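# Place four long profiles flat on the cart floor

## Task

Put all four long profiles on the cart's floor, lying flat and parallel to each other along the cart's length. Anything already in place must still be in place at the finish. Afterwards release everything, pull the hands away from the cart, and leave the robot upright, untilted, and not in contact with anything.

## Robot and tools

Robot: a Rainbow Robotics RB-Y1. It has a two-wheel drive base with rear casters, a folding leg (ankle, knee, hip) carrying a torso, a head with head_camera, and two 7-joint arms with parallel grippers. Each hand has a wrist camera (left_wrist_camera, right_wrist_camera) in a case that sticks out sideways and can collide. The base is 0.58 m wide, extends 0.10 m in front of the wheel axle and 0.57 m behind it, and sweeps a 0.58 m radius when spinning in place. It cannot move sideways.

Frames: the base frame has its origin on the floor between the drive wheels, with x forward, y left, z up, in metres. chest, left_hand and right_hand are reported in this frame. A hand point sits midway between the finger pads; the fingers point along the hand's -z and close along its x. The odometry frame is the base frame as it was at scene start. base_odometry counts wheel turns only, so slip or bumps distort it. Heading is in rad, positive to the left.

Tool move: one action plus optional "cameras" (list of head_camera, left_wrist_camera, right_wrist_camera, or "all"; [] means none) and "blocking". An action is one of: base and/or joints (optionally with min_time_s or contact_limits); target (optionally with min_time_s); or contact_limits alone. An empty move just returns state and images.
- base: a single velocity command {"x_m_s", "turn_rad_s", "for_s"}. x_m_s is forward speed in m/s, nonzero magnitude 0.005 to 0.4, negative reverses. turn_rad_s is turn rate in rad/s, positive left, nonzero magnitude 0.02 to 1.509. for_s is 0.1 to 5 s. Omitted velocities are 0. These are speeds for a duration, not a destination. Acceleration is 0.4 m/s² (turns 0.5 rad/s²), so coasting lasts up to 1 s (turns 3.1 s). Distance is roughly speed times for_s. If |x_m_s| + 0.27|turn_rad_s| exceeds 0.4 both get scaled down.
- joints: an object mapping joint names to absolute angles (rad) or gripper openings (m). Ranges: torso_squat_rad 0 to 1.2 (higher lowers chest); torso_shift_rad -0.3 to 0.6 (positive hips forward); torso_pitch_rad -0.2 to 1.4 (positive leans forward); torso_yaw_rad -1.5 to 1.5 (positive left; raise both shoulder rolls outward by at least 0.2 first). Combined torso limits: squat+shift <= 1.52; squat-shift+pitch <= 1.57; shift+0.5 pitch-0.4 squat <= 0.7; shift+0.3 pitch-0.5 squat <= 0.39. Arms, each side: shoulder_pitch -2.356 to 2.356 (negative swings forward and up); shoulder_roll left 0 to 3.141, right -3.141 to 0 (outward lift); shoulder_yaw -2.094 to 2.094; elbow -2.617 to 0.01 (negative bends); forearm_roll -3.141 to 3.141; wrist_pitch -1.57 to 1.919; hand_roll -2.705 to 2.705; gripper_m 0 to 0.1 (pad gap). head_pan_rad -0.523 to 0.523, head_tilt_rad -0.35 to 1.57 (positive looks down). Top speeds: arm joints 1 rad/s (wrist-area joints 1.5), torso squat/pitch 0.3, shift 0.15, yaw 0.6, grippers 0.08 m/s.
- target: an absolute hand pose {"side": "left"|"right", "x", "y", "z" in metres in the base frame (-3 to 3), "quat_wxyz" as printed}. It is solved once into joint angles, so the hand travels on an arc that can bow over 0.1 m on long moves; split long moves. A target is refused while another move is running.
- min_time_s: 0.1 to 8 s, the minimum duration for arm, head and torso motions of that action.
- contact_limits: {"left_gripper_m"/"right_gripper_m": mA, 200 to 672.5}; it lowers grip force and persists until changed.

Gripping: command an opening at least 0.005 m narrower than the object; "off_target" or "done" then both mean it is holding. Each arm is rated 3 kg; heavy or far-forward loads can tip the robot.

blocking=false returns in about 0.5 s while motion continues; a later move overrides only the parts it names. wait {seconds 0 to 10} lets time pass and returns state. stop brakes all running motions. zoom_image {camera, region [x0,y0,x1,y1] pixels, max 504x504} enlarges part of that camera's latest image. finished_scene {scene} ends the current scene, given by its number; irreversible.

Results: "move" reads done or the worst status. Hand status: reached (within 10 mm and 2 degrees), short (with the error), or refused (with reason). Joint words: done, off_target (resting away from target, may still push), stopped, not_followed (arm command withheld by the arm-collision check), contact_stop (torso only), time_out, limit_stop_at_<name>, torque_fault, limit_stop_at_motor_heat. A refused call, or an unrequested stop, cancels the rest of that reply's move/wait/finished_scene calls. lidar_m gives 12 distances in 30-degree sectors counter-clockwise from straight ahead, at 0.23 m height. motor_effort is wheel load in percent; at rest it is normally under 30. Joint torque, external torque and wrist force lines carry offsets and noise. Temperatures: MOTOR HOT at 65 °C, braking fault at 80 °C.

Avoid: arms hitting or squeezing each other (including fingers and camera cases), gripping the other hand, driving into furniture (the base keeps pushing, wheels may cut out, robot may tip), catching the upper body under table edges, exceeding joint load limits (elbow 32.4, wrist joints 22.5, shoulders 63 N m, held weight included), dropping or releasing moving parts, slamming, and pushing hard. Loose items may be nudged occasionally. Finish with grippers open, hands clear of the cart, robot upright and touching nothing.

Each tool is called after "Emit:" by a JSON object that holds its "op" and its "data", one argument or row to a line.

## Session

Emit:
{"op": "move", "data": {

}}

Scene clock: 0.00 s.
Joint torques (N m): no reading
External joint torques (N m): no reading
Motor temperatures (°C): left_arm=[35 33 34 36 43 38 45] | right_arm=[38 41 34 41 42 41 38]
Wrist force (N): no reading
Wrist torque (N m): no reading
Wrist force, peak (N): no reading
base_odometry: x=+0.000 y=+0.000 heading=+0.000
lidar_m: 0.71 1.05 1.21 4.24 1.53 1.10 1.05 1.10 1.50 4.03 1.01 0.74
base_status: not commanded
joint_positions: torso_squat_rad=+0.350 torso_shift_rad=+0.000 torso_pitch_rad=+0.000 torso_yaw_rad=+0.000 left_shoulder_pitch_rad=+0.020 left_shoulder_roll_rad=+0.015 left_shoulder_yaw_rad=-0.005 left_elbow_rad=-0.192 left_forearm_roll_rad=-0.008 left_wrist_pitch_rad=-0.045 left_hand_roll_rad=+0.025 left_gripper_m=+0.101 right_shoulder_pitch_rad=-0.036 right_shoulder_roll_rad=-0.016 right_shoulder_yaw_rad=+0.004 right_elbow_rad=-0.198 right_forearm_roll_rad=-0.043 right_wrist_pitch_rad=-0.006 right_hand_roll_rad=+0.044 right_gripper_m=+0.100 head_pan_rad=+0.000 head_tilt_rad=+0.400
joint_status: not commanded
wheel_motors_off: 0
motor_effort: left_wheel=+1 right_wheel=+1
chest: x=-0.2280 y=+0.0003 z=+1.2475 quat_wxyz=(+1.000, +0.000, +0.000, +0.000) (m; base frame)
left_hand: x=-0.1388 y=+0.2314 z=+0.5683 quat_wxyz=(+0.994, +0.006, -0.109, +0.008) (m; base frame)
right_hand: x=-0.1043 y=-0.2304 z=+0.5727 quat_wxyz=(+0.993, -0.008, -0.119, +0.009) (m; base frame)
pictures: head_camera, left_wrist_camera, right_wrist_camera

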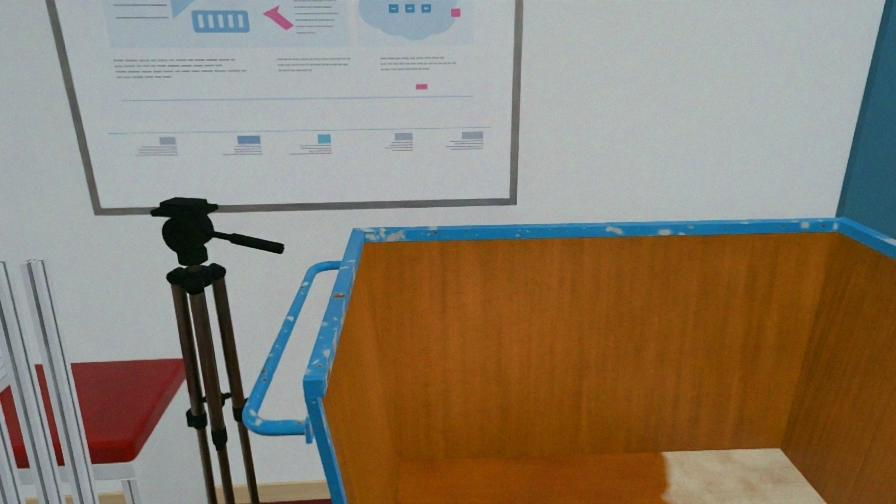

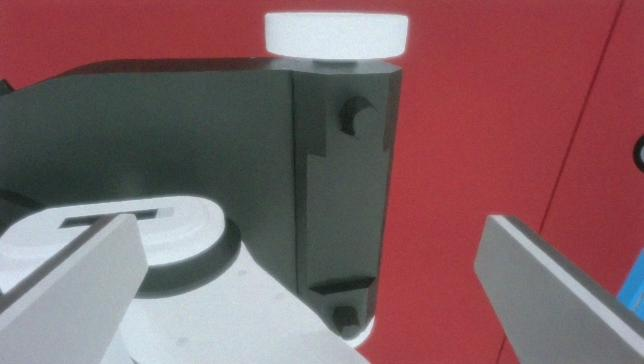

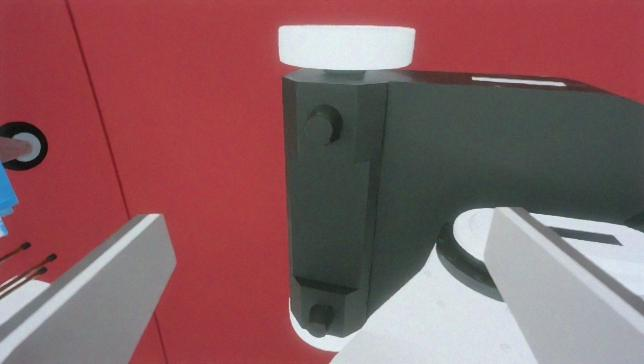

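Emit:
{"op": "move", "data": {
  "joints": {"head_pan_rad": 0.5, "head_tilt_rad": 0.6},
  "cameras": ["head_camera"]
}}

Emit:
{"op": "move", "data": {
  "joints": {"head_pan_rad": 0.0, "head_tilt_rad": 0.9},
  "cameras": ["head_camera"]
}}

Emit:
{"op": "move", "data": {
  "joints": {"head_pan_rad": -0.5, "head_tilt_rad": 0.6},
  "cameras": ["head_camera"]
}}

Scene clock: 4.97 s.
Joint torques (N m): left_arm=[-2.19 0.69 -0.55 -0.92 -0.2 -0.6 0.1] | right_arm=[-3.81 -1.12 0.51 -1.85 0.19 -0.74 -0.25]
External joint torques (N m): left_arm=[-0.48 0.18 -0.58 -0.2 -0.2 -0.1 0.11] | right_arm=[-0.69 -0.18 0.53 -0.67 0.13 -0.23 -0.26]
Wrist force (N): left_arm=[-2.8 0.5 -8.8] | right_arm=[-6.5 -4.7 -11.7]
Wrist torque (N m): left_arm=[-0.31 -0.38 0.22] | right_arm=[0.08 -0.58 -0.37]
Wrist force, peak (N): left_arm=[-3.0 0.8 -9.2] | right_arm=[-6.8 -4.6 -12.0]
move: done
base_odometry: x=+0.000 y=+0.000 heading=+0.000
lidar_m: 0.71 1.05 1.20 4.23 1.53 1.10 1.05 1.10 1.49 4.03 1.00 0.74
base_status: not commanded
joint_positions: torso_squat_rad=+0.350 torso_shift_rad=+0.000 torso_pitch_rad=+0.000 torso_yaw_rad=+0.000 left_shoulder_pitch_rad=+0.020 left_shoulder_roll_rad=+0.015 left_shoulder_yaw_rad=-0.005 left_elbow_rad=-0.192 left_forearm_roll_rad=-0.008 left_wrist_pitch_rad=-0.045 left_hand_roll_rad=+0.025 left_gripper_m=+0.101 right_shoulder_pitch_rad=-0.036 right_shoulder_roll_rad=-0.016 right_shoulder_yaw_rad=+0.004 right_elbow_rad=-0.198 right_forearm_roll_rad=-0.043 right_wrist_pitch_rad=-0.006 right_hand_roll_rad=+0.044 right_gripper_m=+0.100 head_pan_rad=+0.500 head_tilt_rad=+0.600
joint_status: all done
wheel_motors_off: 0
motor_effort: left_wheel=+0(1) right_wheel=-1(3)
chest: x=-0.2280 y=+0.0003 z=+1.2475 quat_wxyz=(+1.000, +0.000, +0.000, +0.000) (m; base frame)
left_hand: x=-0.1388 y=+0.2314 z=+0.5683 quat_wxyz=(+0.994, +0.006, -0.109, +0.008) (m; base frame)
right_hand: x=-0.1043 y=-0.2304 z=+0.5727 quat_wxyz=(+0.993, -0.008, -0.119, +0.009) (m; base frame)
pictures: head_camera
camera_calibration:
head_camera: T_world_to_cam=[[0.426236, -0.904611, 0.00124538, 0.0919231], [-0.473983, -0.224504, -0.851433, 1.19176], [0.770495, 0.362321, -0.524462, 0.858892], [0, 0, 0, 1]] pos_world=[-0.13608, 0.0395146, 1.46504]

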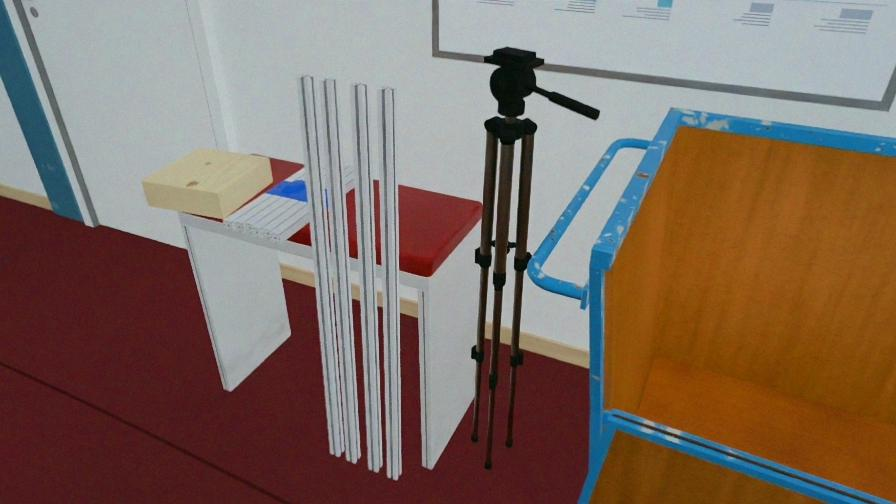

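Scene clock: 5.97 s.
Joint torques (N m): left_arm=[-1.15 0.69 -0.51 -1.18 0.04 -0.62 0.21] | right_arm=[-3.03 -0.81 -0.04 -1.74 0.27 -0.65 -0.28]
External joint torques (N m): left_arm=[0.56 0.18 -0.54 -0.46 0.04 -0.12 0.22] | right_arm=[0.09 0.13 -0.01 -0.56 0.22 -0.14 -0.3]
Wrist force (N): left_arm=[-2.3 0.1 -8.8] | right_arm=[-6.6 -4.5 -11.9]
Wrist torque (N m): left_arm=[-0.27 -0.31 0.20] | right_arm=[0.06 -0.58 -0.36]
Wrist force, peak (N): left_arm=[-2.5 0.6 -9.2] | right_arm=[-6.8 -4.7 -11.9]
move: done
base_odometry: x=+0.000 y=+0.000 heading=+0.000
lidar_m: 0.71 1.05 1.21 4.25 1.53 1.10 1.05 1.09 1.50 4.04 1.01 0.74
base_status: not commanded
joint_positions: torso_squat_rad=+0.350 torso_shift_rad=+0.000 torso_pitch_rad=+0.000 torso_yaw_rad=+0.000 left_shoulder_pitch_rad=+0.020 left_shoulder_roll_rad=+0.015 left_shoulder_yaw_rad=-0.005 left_elbow_rad=-0.192 left_forearm_roll_rad=-0.008 left_wrist_pitch_rad=-0.045 left_hand_roll_rad=+0.025 left_gripper_m=+0.101 right_shoulder_pitch_rad=-0.036 right_shoulder_roll_rad=-0.016 right_shoulder_yaw_rad=+0.004 right_elbow_rad=-0.198 right_forearm_roll_rad=-0.043 right_wrist_pitch_rad=-0.006 right_hand_roll_rad=+0.044 right_gripper_m=+0.100 head_pan_rad=+0.000 head_tilt_rad=+0.900
joint_status: all done
wheel_motors_off: 0
motor_effort: left_wheel=+0(1) right_wheel=-1(3)
chest: x=-0.2280 y=+0.0003 z=+1.2475 quat_wxyz=(+1.000, +0.000, +0.000, +0.000) (m; base frame)
left_hand: x=-0.1388 y=+0.2314 z=+0.5683 quat_wxyz=(+0.994, +0.006, -0.109, +0.008) (m; base frame)
right_hand: x=-0.1043 y=-0.2304 z=+0.5727 quat_wxyz=(+0.993, -0.008, -0.119, +0.009) (m; base frame)
pictures: head_camera
camera_calibration:
head_camera: T_world_to_cam=[[-0.0567145, -0.998211, 0.0189504, -0.0331445], [-0.751557, 0.0301903, -0.658976, 0.855833], [0.657225, -0.0516158, -0.751925, 1.16505], [0, 0, 0, 1]] pos_world=[-0.124375, 0.00121219, 1.44064]

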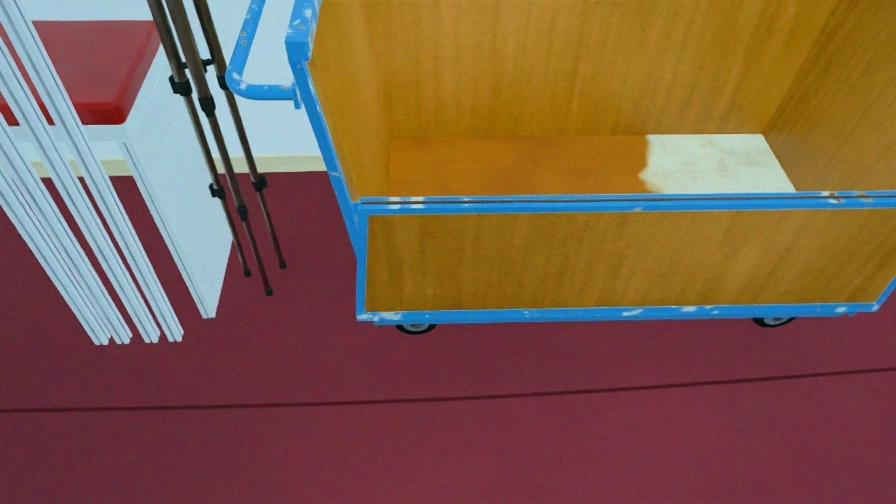

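Scene clock: 6.97 s.
Joint torques (N m): left_arm=[-2.1 1.07 0 -1.12 -0.07 -0.38 0.24] | right_arm=[-3.66 -0.26 0.11 -1.8 0.18 -0.61 -0.23]
External joint torques (N m): left_arm=[-0.4 0.56 -0.03 -0.4 -0.08 0.11 0.25] | right_arm=[-0.54 0.68 0.13 -0.62 0.12 -0.1 -0.24]
Wrist force (N): left_arm=[-2.5 0.3 -8.7] | right_arm=[-6.5 -4.7 -11.8]
Wrist torque (N m): left_arm=[-0.29 -0.32 0.21] | right_arm=[0.07 -0.57 -0.34]
Wrist force, peak (N): left_arm=[-2.6 0.4 -9.3] | right_arm=[-6.6 -4.8 -12.1]
move: done
base_odometry: x=+0.000 y=+0.000 heading=+0.000
lidar_m: 0.72 1.05 1.19 4.23 1.53 1.11 1.05 1.10 1.50 4.03 1.00 0.75
base_status: not commanded
joint_positions: torso_squat_rad=+0.350 torso_shift_rad=+0.000 torso_pitch_rad=+0.000 torso_yaw_rad=+0.000 left_shoulder_pitch_rad=+0.020 left_shoulder_roll_rad=+0.015 left_shoulder_yaw_rad=-0.005 left_elbow_rad=-0.192 left_forearm_roll_rad=-0.008 left_wrist_pitch_rad=-0.045 left_hand_roll_rad=+0.025 left_gripper_m=+0.101 right_shoulder_pitch_rad=-0.036 right_shoulder_roll_rad=-0.016 right_shoulder_yaw_rad=+0.004 right_elbow_rad=-0.198 right_forearm_roll_rad=-0.043 right_wrist_pitch_rad=-0.006 right_hand_roll_rad=+0.044 right_gripper_m=+0.100 head_pan_rad=-0.500 head_tilt_rad=+0.600
joint_status: all done
wheel_motors_off: 0
motor_effort: left_wheel=+1(1) right_wheel=-1(2)
chest: x=-0.2280 y=+0.0003 z=+1.2475 quat_wxyz=(+1.000, +0.000, +0.000, +0.000) (m; base frame)
left_hand: x=-0.1388 y=+0.2314 z=+0.5683 quat_wxyz=(+0.994, +0.006, -0.109, +0.008) (m; base frame)
right_hand: x=-0.1043 y=-0.2304 z=+0.5727 quat_wxyz=(+0.993, -0.008, -0.119, +0.009) (m; base frame)
pictures: head_camera
camera_calibration:
head_camera: T_world_to_cam=[[-0.530877, -0.847448, 0.00125253, -0.105275], [-0.444514, 0.277203, -0.851802, 1.19813], [0.72151, -0.452759, -0.523863, 0.848391], [0, 0, 0, 1]] pos_world=[-0.135425, -0.0372243, 1.46514]

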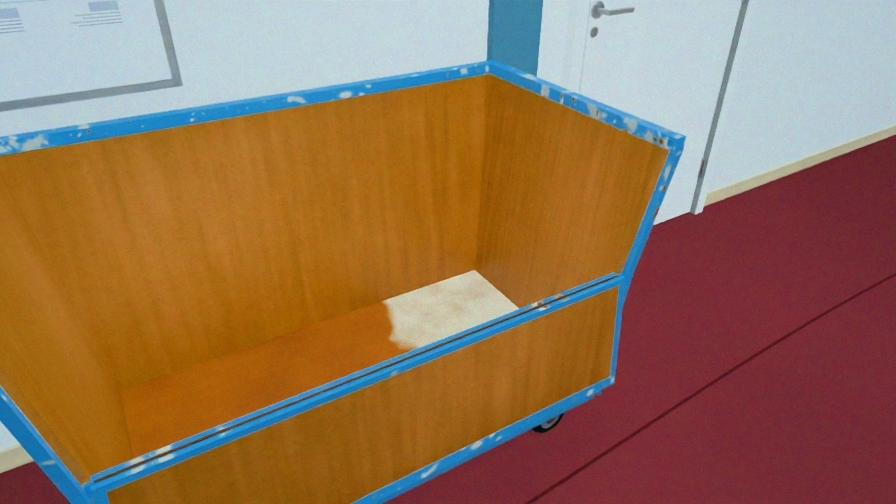

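Emit:
{"op": "move", "data": {
  "joints": {"head_pan_rad": 0.5, "head_tilt_rad": 0.6},
  "cameras": ["head_camera"]
}}

Emit:
{"op": "zoom_image", "data": {
  "camera": "head_camera",
  "region": [130, 60, 530, 290]
}}

Emit:
{"op": "zoom_image", "data": {
  "camera": "head_camera",
  "region": [130, 270, 530, 500]
}}

Scene clock: 11.97 s.
Joint torques (N m): left_arm=[-2.02 0.96 -0.5 -0.98 -0.1 -0.27 0.03] | right_arm=[-3.5 -1.24 0.04 -1.73 0.32 -0.6 -0.13]
External joint torques (N m): left_arm=[-0.31 0.45 -0.54 -0.27 -0.1 0.23 0.04] | right_arm=[-0.37 -0.3 0.07 -0.56 0.26 -0.09 -0.14]
Wrist force (N): left_arm=[-2.9 0.6 -8.7] | right_arm=[-6.3 -4.6 -11.8]
Wrist torque (N m): left_arm=[-0.33 -0.38 0.20] | right_arm=[0.06 -0.55 -0.35]
Wrist force, peak (N): left_arm=[-2.6 0.7 -9.1] | right_arm=[-6.6 -4.8 -12.1]
move: done
base_odometry: x=+0.000 y=+0.000 heading=+0.000
lidar_m: 0.71 1.05 1.20 4.24 1.53 1.10 1.05 1.09 1.49 4.04 1.01 0.74
base_status: not commanded
joint_positions: torso_squat_rad=+0.350 torso_shift_rad=+0.000 torso_pitch_rad=+0.000 torso_yaw_rad=+0.000 left_shoulder_pitch_rad=+0.020 left_shoulder_roll_rad=+0.015 left_shoulder_yaw_rad=-0.005 left_elbow_rad=-0.192 left_forearm_roll_rad=-0.008 left_wrist_pitch_rad=-0.045 left_hand_roll_rad=+0.025 left_gripper_m=+0.101 right_shoulder_pitch_rad=-0.036 right_shoulder_roll_rad=-0.016 right_shoulder_yaw_rad=+0.004 right_elbow_rad=-0.198 right_forearm_roll_rad=-0.043 right_wrist_pitch_rad=-0.006 right_hand_roll_rad=+0.044 right_gripper_m=+0.100 head_pan_rad=+0.500 head_tilt_rad=+0.600
joint_status: all done
wheel_motors_off: 0
motor_effort: left_wheel=+0(1) right_wheel=+0(3)
chest: x=-0.2280 y=+0.0003 z=+1.2475 quat_wxyz=(+1.000, +0.000, +0.000, +0.000) (m; base frame)
left_hand: x=-0.1388 y=+0.2314 z=+0.5683 quat_wxyz=(+0.994, +0.006, -0.109, +0.008) (m; base frame)
right_hand: x=-0.1043 y=-0.2304 z=+0.5727 quat_wxyz=(+0.993, -0.008, -0.119, +0.009) (m; base frame)
pictures: head_camera
camera_calibration:
head_camera: T_world_to_cam=[[0.426279, -0.904591, 0.00132227, 0.0918153], [-0.473945, -0.224586, -0.851433, 1.19177], [0.770495, 0.362321, -0.524462, 0.858893], [0, 0, 0, 1]] pos_world=[-0.13608, 0.0395143, 1.46504]

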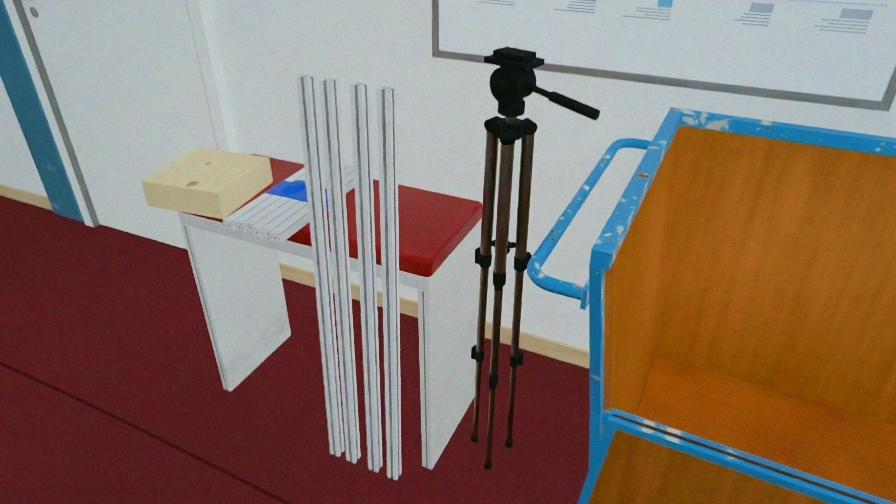

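Scaled by 1.260 from the camera's 896x504 image, which has a finer 1280x720 frame.

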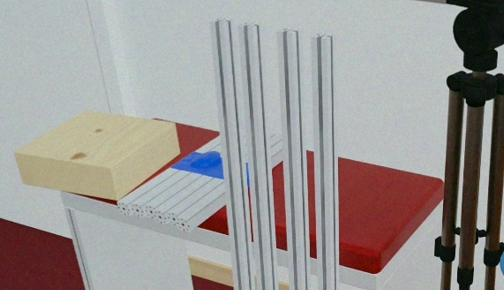

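Scaled by 1.260 from the camera's 896x504 image, which has a finer 1280x720 frame.

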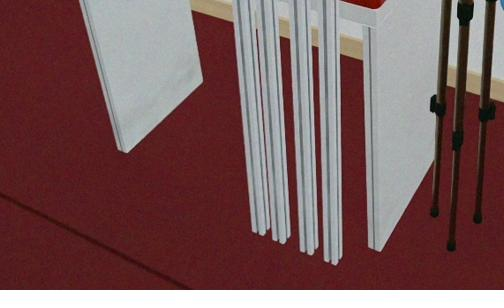

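Emit:
{"op": "move", "data": {
  "joints": {"torso_squat_rad": 0.0, "head_pan_rad": -0.3, "head_tilt_rad": 0.85},
  "cameras": ["head_camera"]
}}

Emit:
{"op": "zoom_image", "data": {
  "camera": "head_camera",
  "region": [0, 0, 448, 252]
}}

Emit:
{"op": "zoom_image", "data": {
  "camera": "head_camera",
  "region": [448, 0, 896, 252]
}}

Scene clock: 137.40 s.
Joint torques (N m): left_arm=[-2.01 0.27 -0.18 -1.17 -0.17 -0.63 0.24] | right_arm=[-4.03 -0.55 0.29 -1.71 0.26 -0.57 -0.39]
External joint torques (N m): left_arm=[-0.31 -0.24 -0.22 -0.45 -0.17 -0.13 0.25] | right_arm=[-0.91 0.39 0.31 -0.53 0.21 -0.06 -0.4]
Wrist force (N): left_arm=[-2.5 0.4 -8.7] | right_arm=[-6.4 -4.6 -11.8]
Wrist torque (N m): left_arm=[-0.31 -0.34 0.19] | right_arm=[0.08 -0.61 -0.33]
Wrist force, peak (N): left_arm=[-2.7 0.2 -9.2] | right_arm=[-6.6 -4.9 -12.1]
move: done
base_odometry: x=+0.000 y=+0.000 heading=+0.000
lidar_m: 0.72 1.06 1.20 4.24 1.53 1.12 1.05 1.09 1.49 4.04 1.01 0.75
base_status: not commanded
joint_positions: torso_squat_rad=+0.000 torso_shift_rad=+0.000 torso_pitch_rad=+0.000 torso_yaw_rad=+0.000 left_shoulder_pitch_rad=+0.020 left_shoulder_roll_rad=+0.015 left_shoulder_yaw_rad=-0.005 left_elbow_rad=-0.192 left_forearm_roll_rad=-0.008 left_wrist_pitch_rad=-0.045 left_hand_roll_rad=+0.025 left_gripper_m=+0.101 right_shoulder_pitch_rad=-0.036 right_shoulder_roll_rad=-0.016 right_shoulder_yaw_rad=+0.004 right_elbow_rad=-0.198 right_forearm_roll_rad=-0.043 right_wrist_pitch_rad=-0.006 right_hand_roll_rad=+0.044 right_gripper_m=+0.100 head_pan_rad=-0.300 head_tilt_rad=+0.850
joint_status: all done
wheel_motors_off: 0
motor_effort: left_wheel=+0(1) right_wheel=+1(2)
chest: x=-0.2279 y=+0.0003 z=+1.2899 quat_wxyz=(+1.000, +0.000, +0.000, +0.000) (m; base frame)
left_hand: x=-0.1389 y=+0.2314 z=+0.6107 quat_wxyz=(+0.994, +0.006, -0.109, +0.008) (m; base frame)
right_hand: x=-0.1044 y=-0.2304 z=+0.6151 quat_wxyz=(+0.993, -0.008, -0.119, +0.009) (m; base frame)
pictures: head_camera
camera_calibration:
head_camera: T_world_to_cam=[[-0.350001, -0.936611, 0.0160971, -0.0900515], [-0.676679, 0.24091, -0.69575, 0.954026], [0.647769, -0.254405, -0.718104, 1.14467], [0, 0, 0, 1]] pos_world=[-0.127428, -0.022968, 1.4872]

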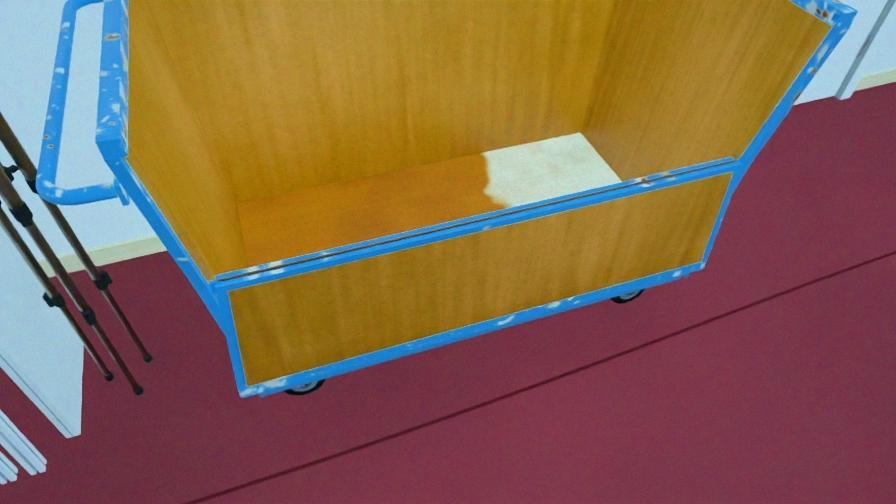

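Scaled by 1.125 from the camera's 896x504 image, which has a finer 1280x720 frame.

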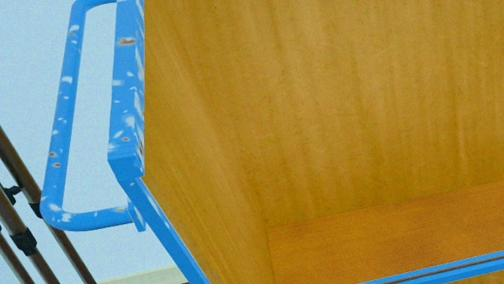

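Scaled by 1.125 from the camera's 896x504 image, which has a finer 1280x720 frame.

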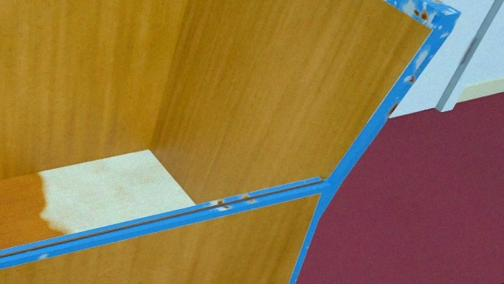

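Emit:
{"op": "move", "data": {
  "joints": {"torso_squat_rad": 0.35, "head_pan_rad": -0.5, "head_tilt_rad": 0.7},
  "base": {"turn_rad_s": 0.5, "for_s": 1.4},
  "cameras": ["head_camera", "right_wrist_camera"]
}}

Emit:
{"op": "move", "data": {
  "joints": {"head_pan_rad": -0.5, "head_tilt_rad": 0.7},
  "base": {"x_m_s": 0.2, "for_s": 1.5},
  "cameras": ["head_camera", "right_wrist_camera"]
}}

Emit:
{"op": "move", "data": {
  "joints": {"head_pan_rad": 0.1, "head_tilt_rad": 0.6},
  "cameras": ["head_camera", "left_wrist_camera"]
}}

Scene clock: 156.00 s.
Joint torques (N m): left_arm=[-1.67 0.51 -0.08 -0.79 -0.22 -0.37 0.19] | right_arm=[-3.26 -1.05 0.62 -1.78 0.24 -0.5 -0.15]
External joint torques (N m): left_arm=[0.05 -0.01 -0.12 -0.07 -0.22 0.13 0.2] | right_arm=[-0.13 -0.11 0.64 -0.6 0.18 0.01 -0.16]
Wrist force (N): left_arm=[-2.5 0.7 -8.8] | right_arm=[-6.8 -4.5 -11.7]
Wrist torque (N m): left_arm=[-0.34 -0.33 0.21] | right_arm=[0.06 -0.61 -0.35]
Wrist force, peak (N): left_arm=[-2.3 0.6 -9.3] | right_arm=[-6.8 -5.0 -12.1]
move: done
base_odometry: x=+0.000 y=+0.000 heading=+0.699
lidar_m: 1.05 1.59 2.56 1.32 1.08 1.06 1.18 1.82 3.66 0.86 0.73 0.72
base_status: done (sent for 1.4 of 1.4 s)
joint_positions: torso_squat_rad=+0.350 torso_shift_rad=+0.000 torso_pitch_rad=+0.000 torso_yaw_rad=+0.000 left_shoulder_pitch_rad=+0.020 left_shoulder_roll_rad=+0.015 left_shoulder_yaw_rad=-0.005 left_elbow_rad=-0.192 left_forearm_roll_rad=-0.008 left_wrist_pitch_rad=-0.045 left_hand_roll_rad=+0.025 left_gripper_m=+0.101 right_shoulder_pitch_rad=-0.036 right_shoulder_roll_rad=-0.016 right_shoulder_yaw_rad=+0.004 right_elbow_rad=-0.198 right_forearm_roll_rad=-0.043 right_wrist_pitch_rad=-0.006 right_hand_roll_rad=+0.044 right_gripper_m=+0.100 head_pan_rad=-0.500 head_tilt_rad=+0.700
joint_status: all done
wheel_motors_off: 0
motor_effort: left_wheel=+6(50) right_wheel=+16(54)
chest: x=-0.2281 y=+0.0003 z=+1.2475 quat_wxyz=(+1.000, +0.000, +0.000, +0.000) (m; base frame)
left_hand: x=-0.1388 y=+0.2314 z=+0.5683 quat_wxyz=(+0.994, +0.006, -0.109, +0.008) (m; base frame)
right_hand: x=-0.1043 y=-0.2304 z=+0.5727 quat_wxyz=(+0.993, -0.008, -0.119, +0.009) (m; base frame)
pictures: head_camera, right_wrist_camera
camera_calibration:
head_camera: T_world_to_cam=[[-0.530563, -0.847616, 0.00710138, -0.113764], [-0.51662, 0.316712, -0.795486, 1.10168], [0.672017, -0.425724, -0.605931, 0.957076], [0, 0, 0, 1]] pos_world=[-0.13438, -0.0378942, 1.4571]
right_wrist_camera: T_world_to_cam=[[-0.970082, -0.00184801, -0.242772, 0.0390782], [-0.108084, 0.898696, 0.425045, -0.0174442], [0.217393, 0.438568, -0.872008, 0.697222], [0, 0, 0, 1]] pos_world=[-0.115547, -0.29003, 0.624885]

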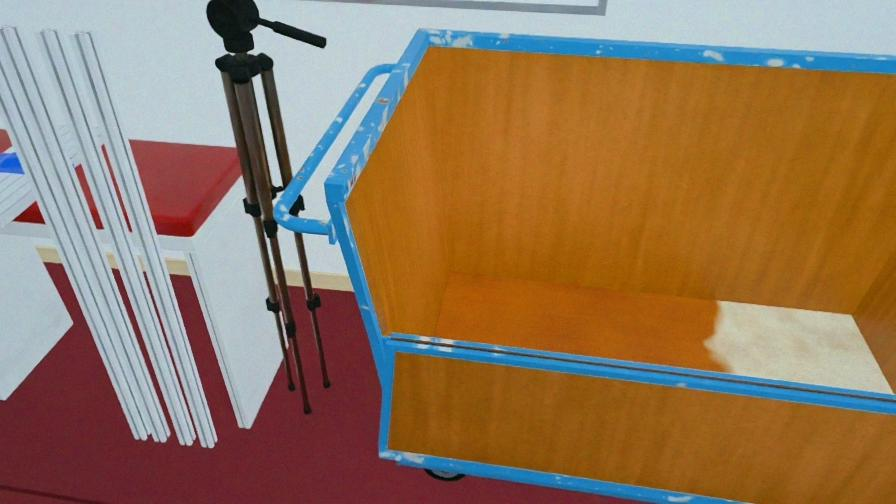

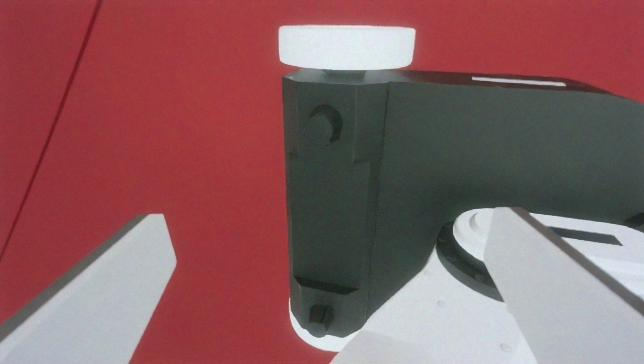

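Scene clock: 158.53 s.
Joint torques (N m): left_arm=[-1.35 0.82 -0.36 -0.58 -0.14 -0.5 0.04] | right_arm=[-3.65 -0.8 0.56 -1.41 0.44 -0.54 -0.18]
External joint torques (N m): left_arm=[0.36 0.3 -0.4 0.13 -0.14 0 0.05] | right_arm=[-0.52 0.14 0.59 -0.24 0.38 -0.03 -0.19]
Wrist force (N): left_arm=[-2.5 0.4 -8.8] | right_arm=[-6.3 -4.8 -12.0]
Wrist torque (N m): left_arm=[-0.31 -0.34 0.19] | right_arm=[0.09 -0.56 -0.35]
Wrist force, peak (N): left_arm=[-2.5 0.5 -9.2] | right_arm=[-6.6 -4.7 -12.0]
move: done
base_odometry: x=+0.229 y=+0.193 heading=+0.700
lidar_m: 0.75 1.30 3.07 1.60 1.30 1.30 1.44 2.23 1.12 0.59 0.49 0.79
base_status: done (sent for 1.5 of 1.5 s)
joint_positions: torso_squat_rad=+0.350 torso_shift_rad=+0.000 torso_pitch_rad=+0.000 torso_yaw_rad=+0.000 left_shoulder_pitch_rad=+0.020 left_shoulder_roll_rad=+0.015 left_shoulder_yaw_rad=-0.005 left_elbow_rad=-0.192 left_forearm_roll_rad=-0.008 left_wrist_pitch_rad=-0.045 left_hand_roll_rad=+0.025 left_gripper_m=+0.101 right_shoulder_pitch_rad=-0.036 right_shoulder_roll_rad=-0.016 right_shoulder_yaw_rad=+0.004 right_elbow_rad=-0.198 right_forearm_roll_rad=-0.043 right_wrist_pitch_rad=-0.006 right_hand_roll_rad=+0.044 right_gripper_m=+0.100 head_pan_rad=-0.500 head_tilt_rad=+0.700
joint_status: all done
wheel_motors_off: 0
motor_effort: left_wheel=+12(50) right_wheel=-10(53)
chest: x=-0.2280 y=+0.0003 z=+1.2475 quat_wxyz=(+1.000, +0.000, +0.000, +0.000) (m; base frame)
left_hand: x=-0.1387 y=+0.2314 z=+0.5683 quat_wxyz=(+0.994, +0.006, -0.109, +0.008) (m; base frame)
right_hand: x=-0.1042 y=-0.2304 z=+0.5727 quat_wxyz=(+0.993, -0.008, -0.119, +0.009) (m; base frame)
pictures: head_camera, right_wrist_camera
camera_calibration:
head_camera: T_world_to_cam=[[-0.530578, -0.847605, 0.00724965, -0.113875], [-0.516853, 0.316733, -0.795326, 1.10144], [0.671826, -0.425729, -0.606139, 0.957159], [0, 0, 0, 1]] pos_world=[-0.13418, -0.0378942, 1.457]
right_wrist_camera: T_world_to_cam=[[-0.970082, -0.00184801, -0.242772, 0.0391752], [-0.108084, 0.898696, 0.425045, -0.0174334], [0.217393, 0.438568, -0.872008, 0.6972], [0, 0, 0, 1]] pos_world=[-0.115447, -0.29003, 0.624885]

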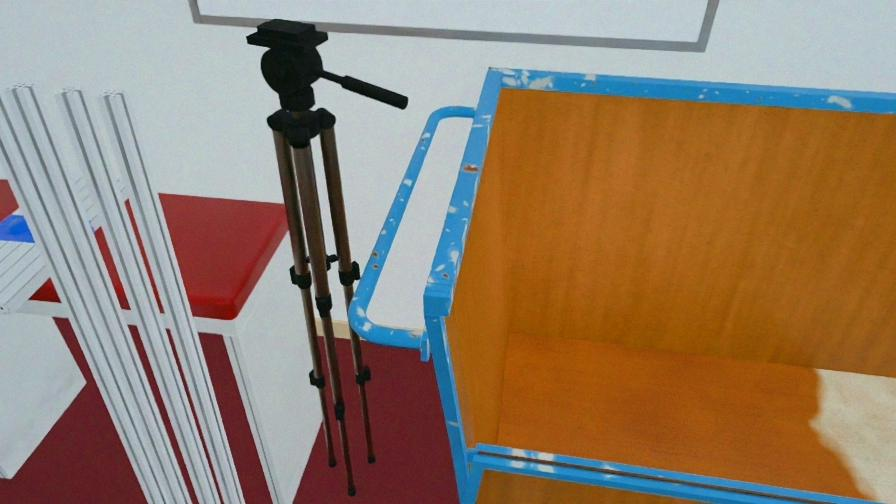

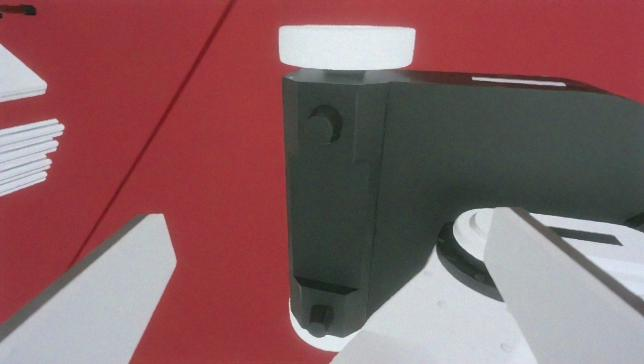

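Scene clock: 159.60 s.
Joint torques (N m): left_arm=[-1.14 -0.05 -0.66 -0.81 0.01 -0.57 0.1] | right_arm=[-3.26 -0.65 0.45 -1.69 0.11 -0.6 -0.33]
External joint torques (N m): left_arm=[0.57 -0.57 -0.7 -0.1 0.01 -0.07 0.11] | right_arm=[-0.14 0.29 0.48 -0.52 0.06 -0.09 -0.34]
Wrist force (N): left_arm=[-2.7 0.4 -8.7] | right_arm=[-6.4 -4.4 -12.1]
Wrist torque (N m): left_arm=[-0.31 -0.36 0.20] | right_arm=[0.04 -0.55 -0.35]
Wrist force, peak (N): left_arm=[-3.0 0.3 -9.1] | right_arm=[-6.8 -4.8 -11.9]
move: done
base_odometry: x=+0.229 y=+0.193 heading=+0.700
lidar_m: 0.75 1.28 3.08 1.60 1.31 1.30 1.44 2.23 1.13 0.60 0.50 0.78
base_status: not commanded
joint_positions: torso_squat_rad=+0.350 torso_shift_rad=+0.000 torso_pitch_rad=+0.000 torso_yaw_rad=+0.000 left_shoulder_pitch_rad=+0.020 left_shoulder_roll_rad=+0.015 left_shoulder_yaw_rad=-0.005 left_elbow_rad=-0.192 left_forearm_roll_rad=-0.008 left_wrist_pitch_rad=-0.045 left_hand_roll_rad=+0.025 left_gripper_m=+0.101 right_shoulder_pitch_rad=-0.036 right_shoulder_roll_rad=-0.016 right_shoulder_yaw_rad=+0.004 right_elbow_rad=-0.198 right_forearm_roll_rad=-0.043 right_wrist_pitch_rad=-0.006 right_hand_roll_rad=+0.044 right_gripper_m=+0.100 head_pan_rad=+0.100 head_tilt_rad=+0.600
joint_status: all done
wheel_motors_off: 0
motor_effort: left_wheel=+12(13) right_wheel=-12(13)
chest: x=-0.2280 y=+0.0003 z=+1.2475 quat_wxyz=(+1.000, +0.000, +0.000, +0.000) (m; base frame)
left_hand: x=-0.1387 y=+0.2314 z=+0.5683 quat_wxyz=(+0.994, +0.006, -0.109, +0.008) (m; base frame)
right_hand: x=-0.1042 y=-0.2304 z=+0.5727 quat_wxyz=(+0.993, -0.008, -0.119, +0.009) (m; base frame)
pictures: head_camera, left_wrist_camera
camera_calibration:
head_camera: T_world_to_cam=[[0.0403341, -0.999185, 0.00135499, 0.0123434], [-0.523754, -0.0222972, -0.851578, 1.18158], [0.850914, 0.033638, -0.524226, 0.875289], [0, 0, 0, 1]] pos_world=[-0.126435, 0.00923647, 1.46504]
left_wrist_camera: T_world_to_cam=[[0.967581, 0.0356778, 0.250029, -0.0166561], [-0.0851368, -0.885955, 0.455889, -0.0339288], [0.23778, -0.462396, -0.854196, 0.704194], [0, 0, 0, 1]] pos_world=[-0.154216, 0.296152, 0.621152]

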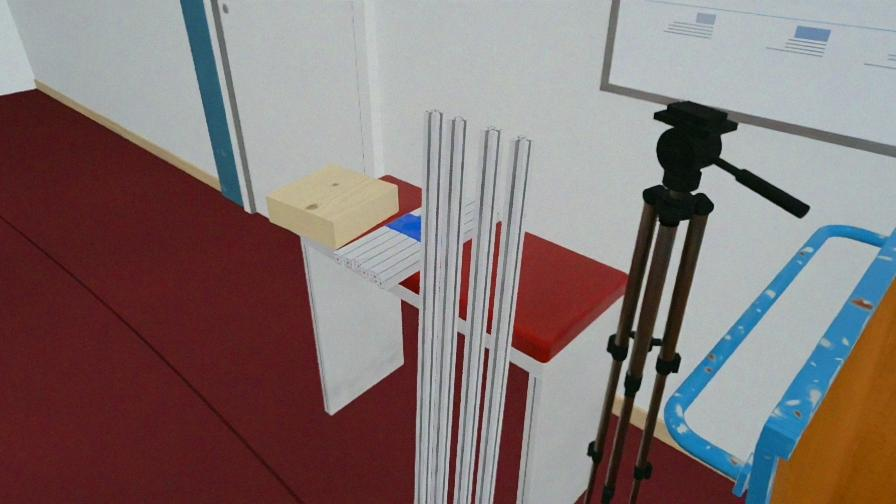

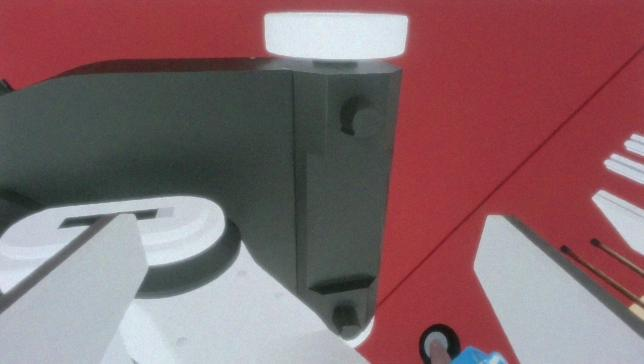

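Emit:
{"op": "zoom_image", "data": {
  "camera": "left_wrist_camera",
  "region": [394, 224, 644, 364]
}}

Emit:
{"op": "zoom_image", "data": {
  "camera": "head_camera",
  "region": [280, 90, 680, 320]
}}

Scaled by 2.016 from the camera's 644x364 image, which has a finer 920x520 frame.

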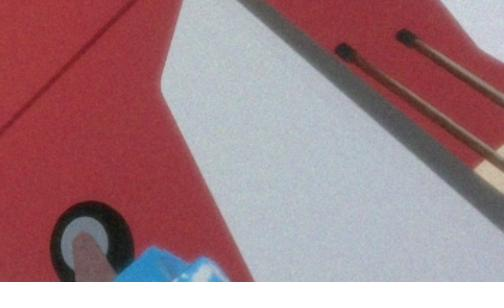

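Scaled by 1.260 from the camera's 896x504 image, which has a finer 1280x720 frame.

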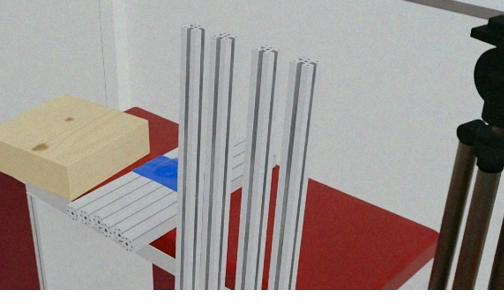

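Emit:
{"op": "zoom_image", "data": {
  "camera": "left_wrist_camera",
  "region": [0, 180, 322, 364]
}}

Emit:
{"op": "zoom_image", "data": {
  "camera": "left_wrist_camera",
  "region": [322, 180, 644, 364]
}}

Scaled by 1.565 from the camera's 644x364 image, which has a finer 920x520 frame.

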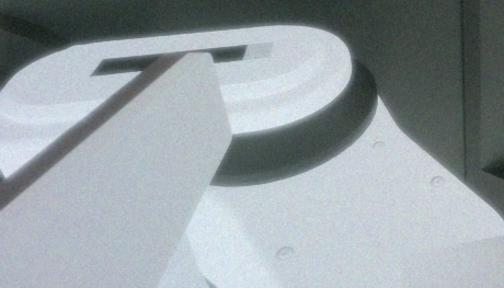

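Scaled by 1.565 from the camera's 644x364 image, which has a finer 920x520 frame.

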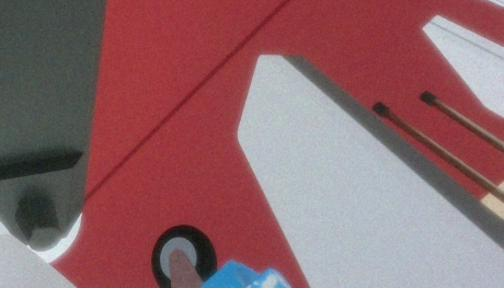

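Emit:
{"op": "move", "data": {
  "joints": {"left_shoulder_pitch_rad": 0.2, "left_shoulder_roll_rad": 0.25, "left_elbow_rad": -1.7, "left_hand_roll_rad": -1.57, "right_shoulder_pitch_rad": 0.6, "right_shoulder_roll_rad": -0.15, "right_elbow_rad": -0.3, "left_gripper_m": 0.05, "right_gripper_m": 0.0, "head_tilt_rad": 0.6},
  "cameras": ["left_wrist_camera"]
}}

Emit:
{"op": "move", "data": {
  "joints": {"torso_squat_rad": 1.05, "torso_shift_rad": 0.1, "torso_pitch_rad": 0.5, "head_tilt_rad": 0.3}
}}

Scene clock: 288.87 s.
Joint torques (N m): left_arm=[-7.25 4.57 2.41 -9.59 -0.07 -1.75 0.52] | right_arm=[10.29 -5.58 -0.5 3.45 0.32 0.37 -0.23]
External joint torques (N m): left_arm=[0.22 0.43 -0.45 0.01 -0.2 0.04 0.49] | right_arm=[-1.99 0.02 0.37 -0.41 0.4 -0.06 -0.22]
Wrist force (N): left_arm=[0.5 -5.6 -3.0] | right_arm=[-3.2 -3.4 -11.8]
Wrist torque (N m): left_arm=[0.03 -0.16 0.22] | right_arm=[-0.03 -0.37 -0.31]
Wrist force, peak (N): left_arm=[-3.4 -0.2 -9.2] | right_arm=[-6.9 -4.7 -11.9]
move: done
base_odometry: x=+0.229 y=+0.193 heading=+0.701
lidar_m: 0.75 1.30 3.08 1.58 1.32 1.29 1.44 2.23 1.13 0.59 0.49 0.78
base_status: not commanded
joint_positions: torso_squat_rad=+0.350 torso_shift_rad=+0.000 torso_pitch_rad=+0.000 torso_yaw_rad=+0.000 left_shoulder_pitch_rad=+0.200 left_shoulder_roll_rad=+0.250 left_shoulder_yaw_rad=-0.005 left_elbow_rad=-1.700 left_forearm_roll_rad=-0.008 left_wrist_pitch_rad=-0.045 left_hand_roll_rad=-1.570 left_gripper_m=+0.050 right_shoulder_pitch_rad=+0.600 right_shoulder_roll_rad=-0.150 right_shoulder_yaw_rad=+0.004 right_elbow_rad=-0.300 right_forearm_roll_rad=-0.043 right_wrist_pitch_rad=-0.006 right_hand_roll_rad=+0.044 right_gripper_m=+0.000 head_pan_rad=+0.100 head_tilt_rad=+0.600
joint_status: all done
wheel_motors_off: 0
motor_effort: left_wheel=+14(15) right_wheel=-14(17)
chest: x=-0.2280 y=+0.0003 z=+1.2475 quat_wxyz=(+1.000, +0.000, +0.000, +0.000) (m; base frame)
left_hand: x=+0.2315 y=+0.3089 z=+1.0081 quat_wxyz=(+0.442, +0.558, -0.422, -0.561) (m; base frame)
right_hand: x=-0.5220 y=-0.3161 z=+0.6294 quat_wxyz=(+0.985, -0.083, +0.136, -0.066) (m; base frame)
pictures: left_wrist_camera
camera_calibration:
left_wrist_camera: T_world_to_cam=[[-0.0193114, -0.972211, -0.233309, 0.5394], [-0.497884, 0.211712, -0.841005, 0.929633], [0.867029, 0.0999196, -0.488136, 0.33925], [0, 0, 0, 1]] pos_world=[0.179126, 0.293698, 1.07327]

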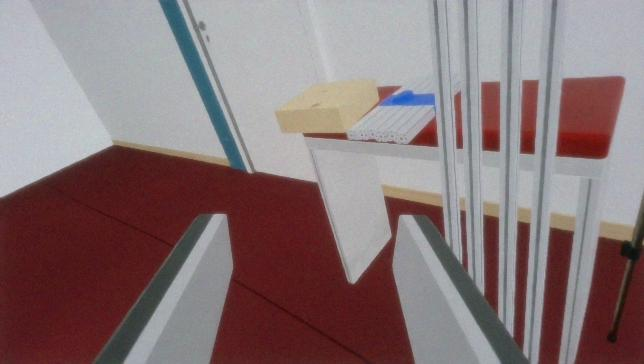

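Scene clock: 292.07 s.
Joint torques (N m): left_arm=[3.03 4.23 1.59 -7.75 0.07 -1.7 0.7] | right_arm=[20.87 -7.07 -0.96 8.1 0.13 1.13 -0.19]
External joint torques (N m): left_arm=[0.71 0.44 -1.03 -0.14 -0.05 -0.08 0.68] | right_arm=[-1.95 -0.76 0.16 0.19 0.32 -0.13 -0.15]
Wrist force (N): left_arm=[0.5 -4.7 -6.4] | right_arm=[-0.6 -3.1 -10.4]
Wrist torque (N m): left_arm=[-0.07 -0.17 0.23] | right_arm=[-0.05 -0.24 -0.23]
Wrist force, peak (N): left_arm=[0.3 -5.7 -6.4] | right_arm=[-3.1 -3.8 -12.0]
move: done
base_odometry: x=+0.229 y=+0.193 heading=+0.701
lidar_m: 0.76 1.30 3.09 1.60 1.31 1.29 1.43 2.24 1.13 0.60 0.50 0.78
base_status: not commanded
joint_positions: torso_squat_rad=+1.050 torso_shift_rad=+0.100 torso_pitch_rad=+0.500 torso_yaw_rad=+0.000 left_shoulder_pitch_rad=+0.200 left_shoulder_roll_rad=+0.250 left_shoulder_yaw_rad=-0.005 left_elbow_rad=-1.700 left_forearm_roll_rad=-0.008 left_wrist_pitch_rad=-0.045 left_hand_roll_rad=-1.570 left_gripper_m=+0.050 right_shoulder_pitch_rad=+0.600 right_shoulder_roll_rad=-0.150 right_shoulder_yaw_rad=+0.004 right_elbow_rad=-0.300 right_forearm_roll_rad=-0.043 right_wrist_pitch_rad=-0.006 right_hand_roll_rad=+0.044 right_gripper_m=+0.000 head_pan_rad=+0.100 head_tilt_rad=+0.300
joint_status: all done
wheel_motors_off: 0
motor_effort: left_wheel=+15(17) right_wheel=-16(16)
chest: x=-0.0449 y=+0.0003 z=+0.8986 quat_wxyz=(+0.969, +0.000, +0.247, +0.000) (m; base frame)
left_hand: x=+0.2436 y=+0.3089 z=+0.4682 quat_wxyz=(+0.533, +0.402, -0.299, -0.682) (m; base frame)
right_hand: x=-0.5991 y=-0.3162 z=+0.4970 quat_wxyz=(+0.921, -0.096, +0.375, -0.044) (m; base frame)
pictures: head_camera, left_wrist_camera, right_wrist_camera
camera_calibration:
head_camera: T_world_to_cam=[[0.0297573, -0.998951, -0.0347981, 0.0408056], [-0.683622, 0.00505881, -0.729818, 0.881169], [0.729229, 0.0455062, -0.682755, 0.616081], [0, 0, 0, 1]] pos_world=[0.151909, 0.00826961, 1.06515]
left_wrist_camera: T_world_to_cam=[[-0.128844, -0.97221, -0.195466, 0.422632], [-0.840231, 0.211717, -0.499187, 0.404896], [0.526698, 0.0999187, -0.84416, 0.314915], [0, 0, 0, 1]] pos_world=[0.228795, 0.293698, 0.550568]
right_wrist_camera: T_world_to_cam=[[-0.718591, 0.169493, 0.674462, -0.710495], [0.33151, 0.936047, 0.11797, 0.466103], [-0.611333, 0.308363, -0.728824, 0.167539], [0, 0, 0, 1]] pos_world=[-0.562652, -0.367533, 0.546322]

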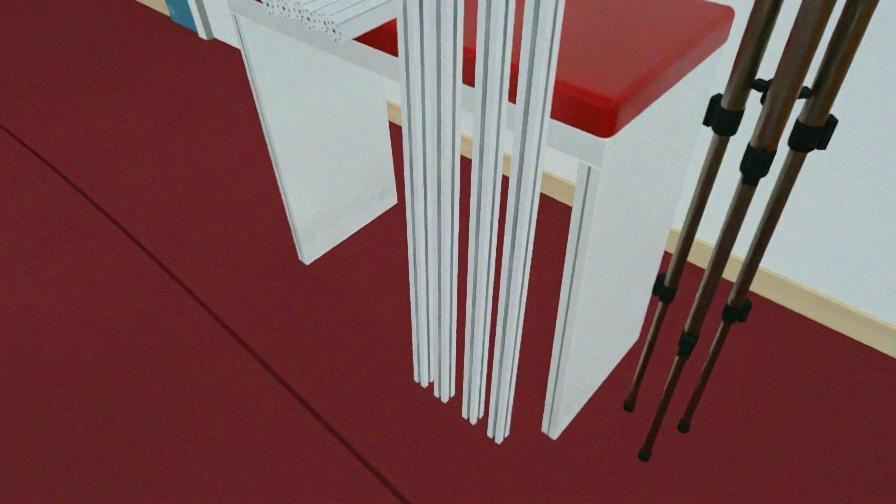

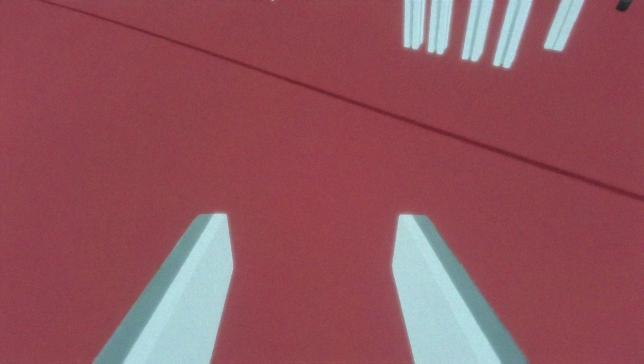

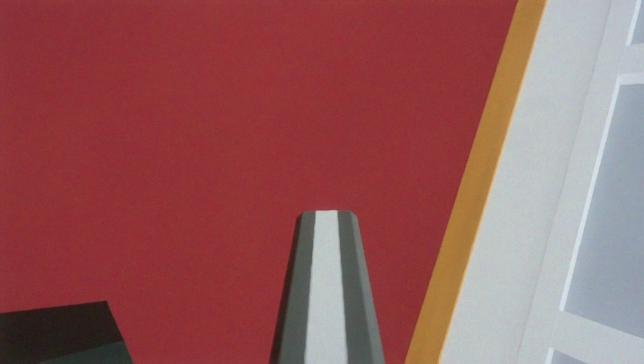

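Emit:
{"op": "move", "data": {
  "base": {"x_m_s": 0.2, "for_s": 1.35},
  "joints": {"head_tilt_rad": 0.5}
}}

Scene clock: 317.87 s.
Joint torques (N m): left_arm=[2.31 4 1.88 -7.88 -0.1 -1.69 0.29] | right_arm=[21.9 -6.45 -1.05 8.23 0.13 1.47 -0.24]
External joint torques (N m): left_arm=[0 0.21 -0.74 -0.26 -0.22 -0.07 0.27] | right_arm=[-0.91 -0.13 0.07 0.32 0.32 0.2 -0.21]
Wrist force (N): left_arm=[0.4 -4.9 -6.5] | right_arm=[-0.7 -3.2 -10.3]
Wrist torque (N m): left_arm=[-0.07 -0.19 0.23] | right_arm=[-0.03 -0.26 -0.24]
Wrist force, peak (N): left_arm=[0.6 -5.0 -6.9] | right_arm=[-1.0 -3.5 -10.6]
move: done
base_odometry: x=+0.438 y=+0.370 heading=+0.701
lidar_m: 0.48 1.04 3.60 1.86 1.52 1.50 1.66 2.61 0.67 0.37 0.52 0.50
base_status: done (sent for 1.37 of 1.37 s)
joint_positions: torso_squat_rad=+1.050 torso_shift_rad=+0.100 torso_pitch_rad=+0.500 torso_yaw_rad=+0.000 left_shoulder_pitch_rad=+0.200 left_shoulder_roll_rad=+0.250 left_shoulder_yaw_rad=-0.005 left_elbow_rad=-1.700 left_forearm_roll_rad=-0.008 left_wrist_pitch_rad=-0.045 left_hand_roll_rad=-1.570 left_gripper_m=+0.050 right_shoulder_pitch_rad=+0.600 right_shoulder_roll_rad=-0.150 right_shoulder_yaw_rad=+0.004 right_elbow_rad=-0.300 right_forearm_roll_rad=-0.043 right_wrist_pitch_rad=-0.006 right_hand_roll_rad=+0.044 right_gripper_m=+0.000 head_pan_rad=+0.100 head_tilt_rad=+0.500
joint_status: all done
wheel_motors_off: 0
motor_effort: left_wheel=+11(38) right_wheel=-10(25)
chest: x=-0.0448 y=+0.0003 z=+0.8986 quat_wxyz=(+0.969, +0.000, +0.247, +0.000) (m; base frame)
left_hand: x=+0.2436 y=+0.3089 z=+0.4682 quat_wxyz=(+0.533, +0.402, -0.299, -0.682) (m; base frame)
right_hand: x=-0.5991 y=-0.3162 z=+0.4971 quat_wxyz=(+0.921, -0.096, +0.376, -0.044) (m; base frame)
pictures: head_camera, left_wrist_camera, right_wrist_camera
camera_calibration:
head_camera: T_world_to_cam=[[0.0333879, -0.999166, -0.0234869, 0.0285447], [-0.814381, -0.0135754, -0.580171, 0.731172], [0.579369, 0.0384979, -0.814156, 0.76632], [0, 0, 0, 1]] pos_world=[0.150518, 0.00894511, 1.04878]
left_wrist_camera: T_world_to_cam=[[-0.128884, -0.97222, -0.195391, 0.422519], [-0.840177, 0.211721, -0.499277, 0.405036], [0.526775, 0.099814, -0.844124, 0.314866], [0, 0, 0, 1]] pos_world=[0.228895, 0.293599, 0.550568]
right_wrist_camera: T_world_to_cam=[[-0.718591, 0.169493, 0.674462, -0.710495], [0.33151, 0.936047, 0.11797, 0.466103], [-0.611333, 0.308363, -0.728824, 0.167539], [0, 0, 0, 1]] pos_world=[-0.562652, -0.367533, 0.546322]

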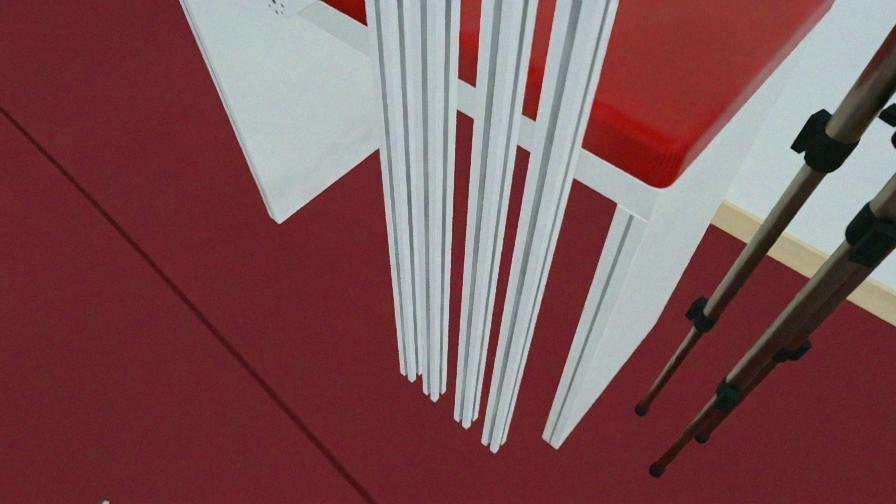

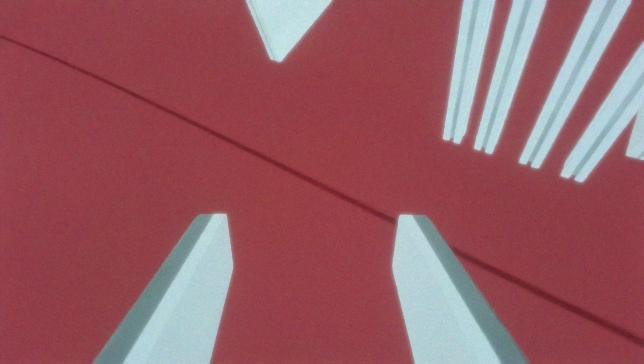

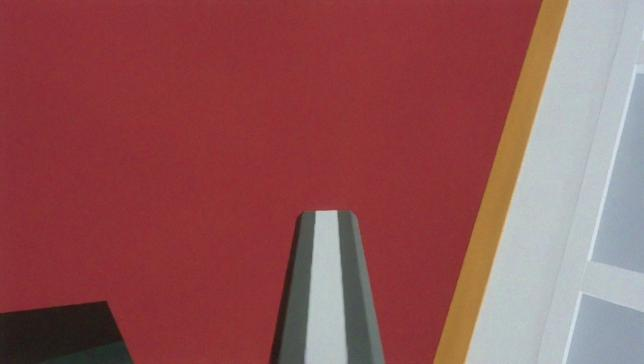

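Emit:
{"op": "zoom_image", "data": {
  "camera": "head_camera",
  "region": [370, 330, 590, 470]
}}

Emit:
{"op": "zoom_image", "data": {
  "camera": "left_wrist_camera",
  "region": [404, 60, 644, 200]
}}

Scaled by 2.291 from the camera's 896x504 image, which has a finer 1280x720 frame.

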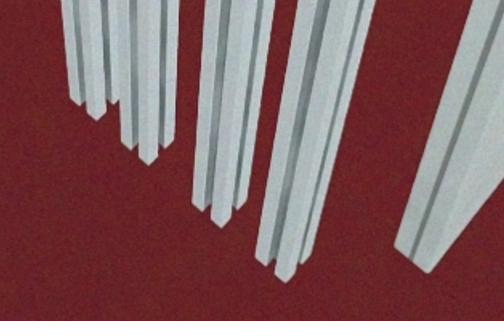

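Scaled by 2.100 from the camera's 644x364 image, which has a finer 920x520 frame.

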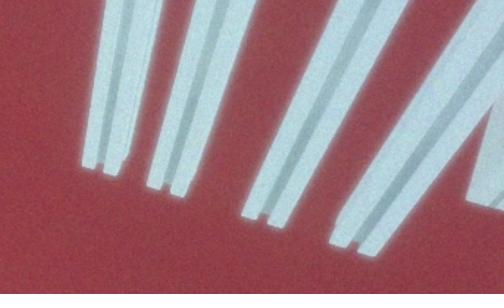

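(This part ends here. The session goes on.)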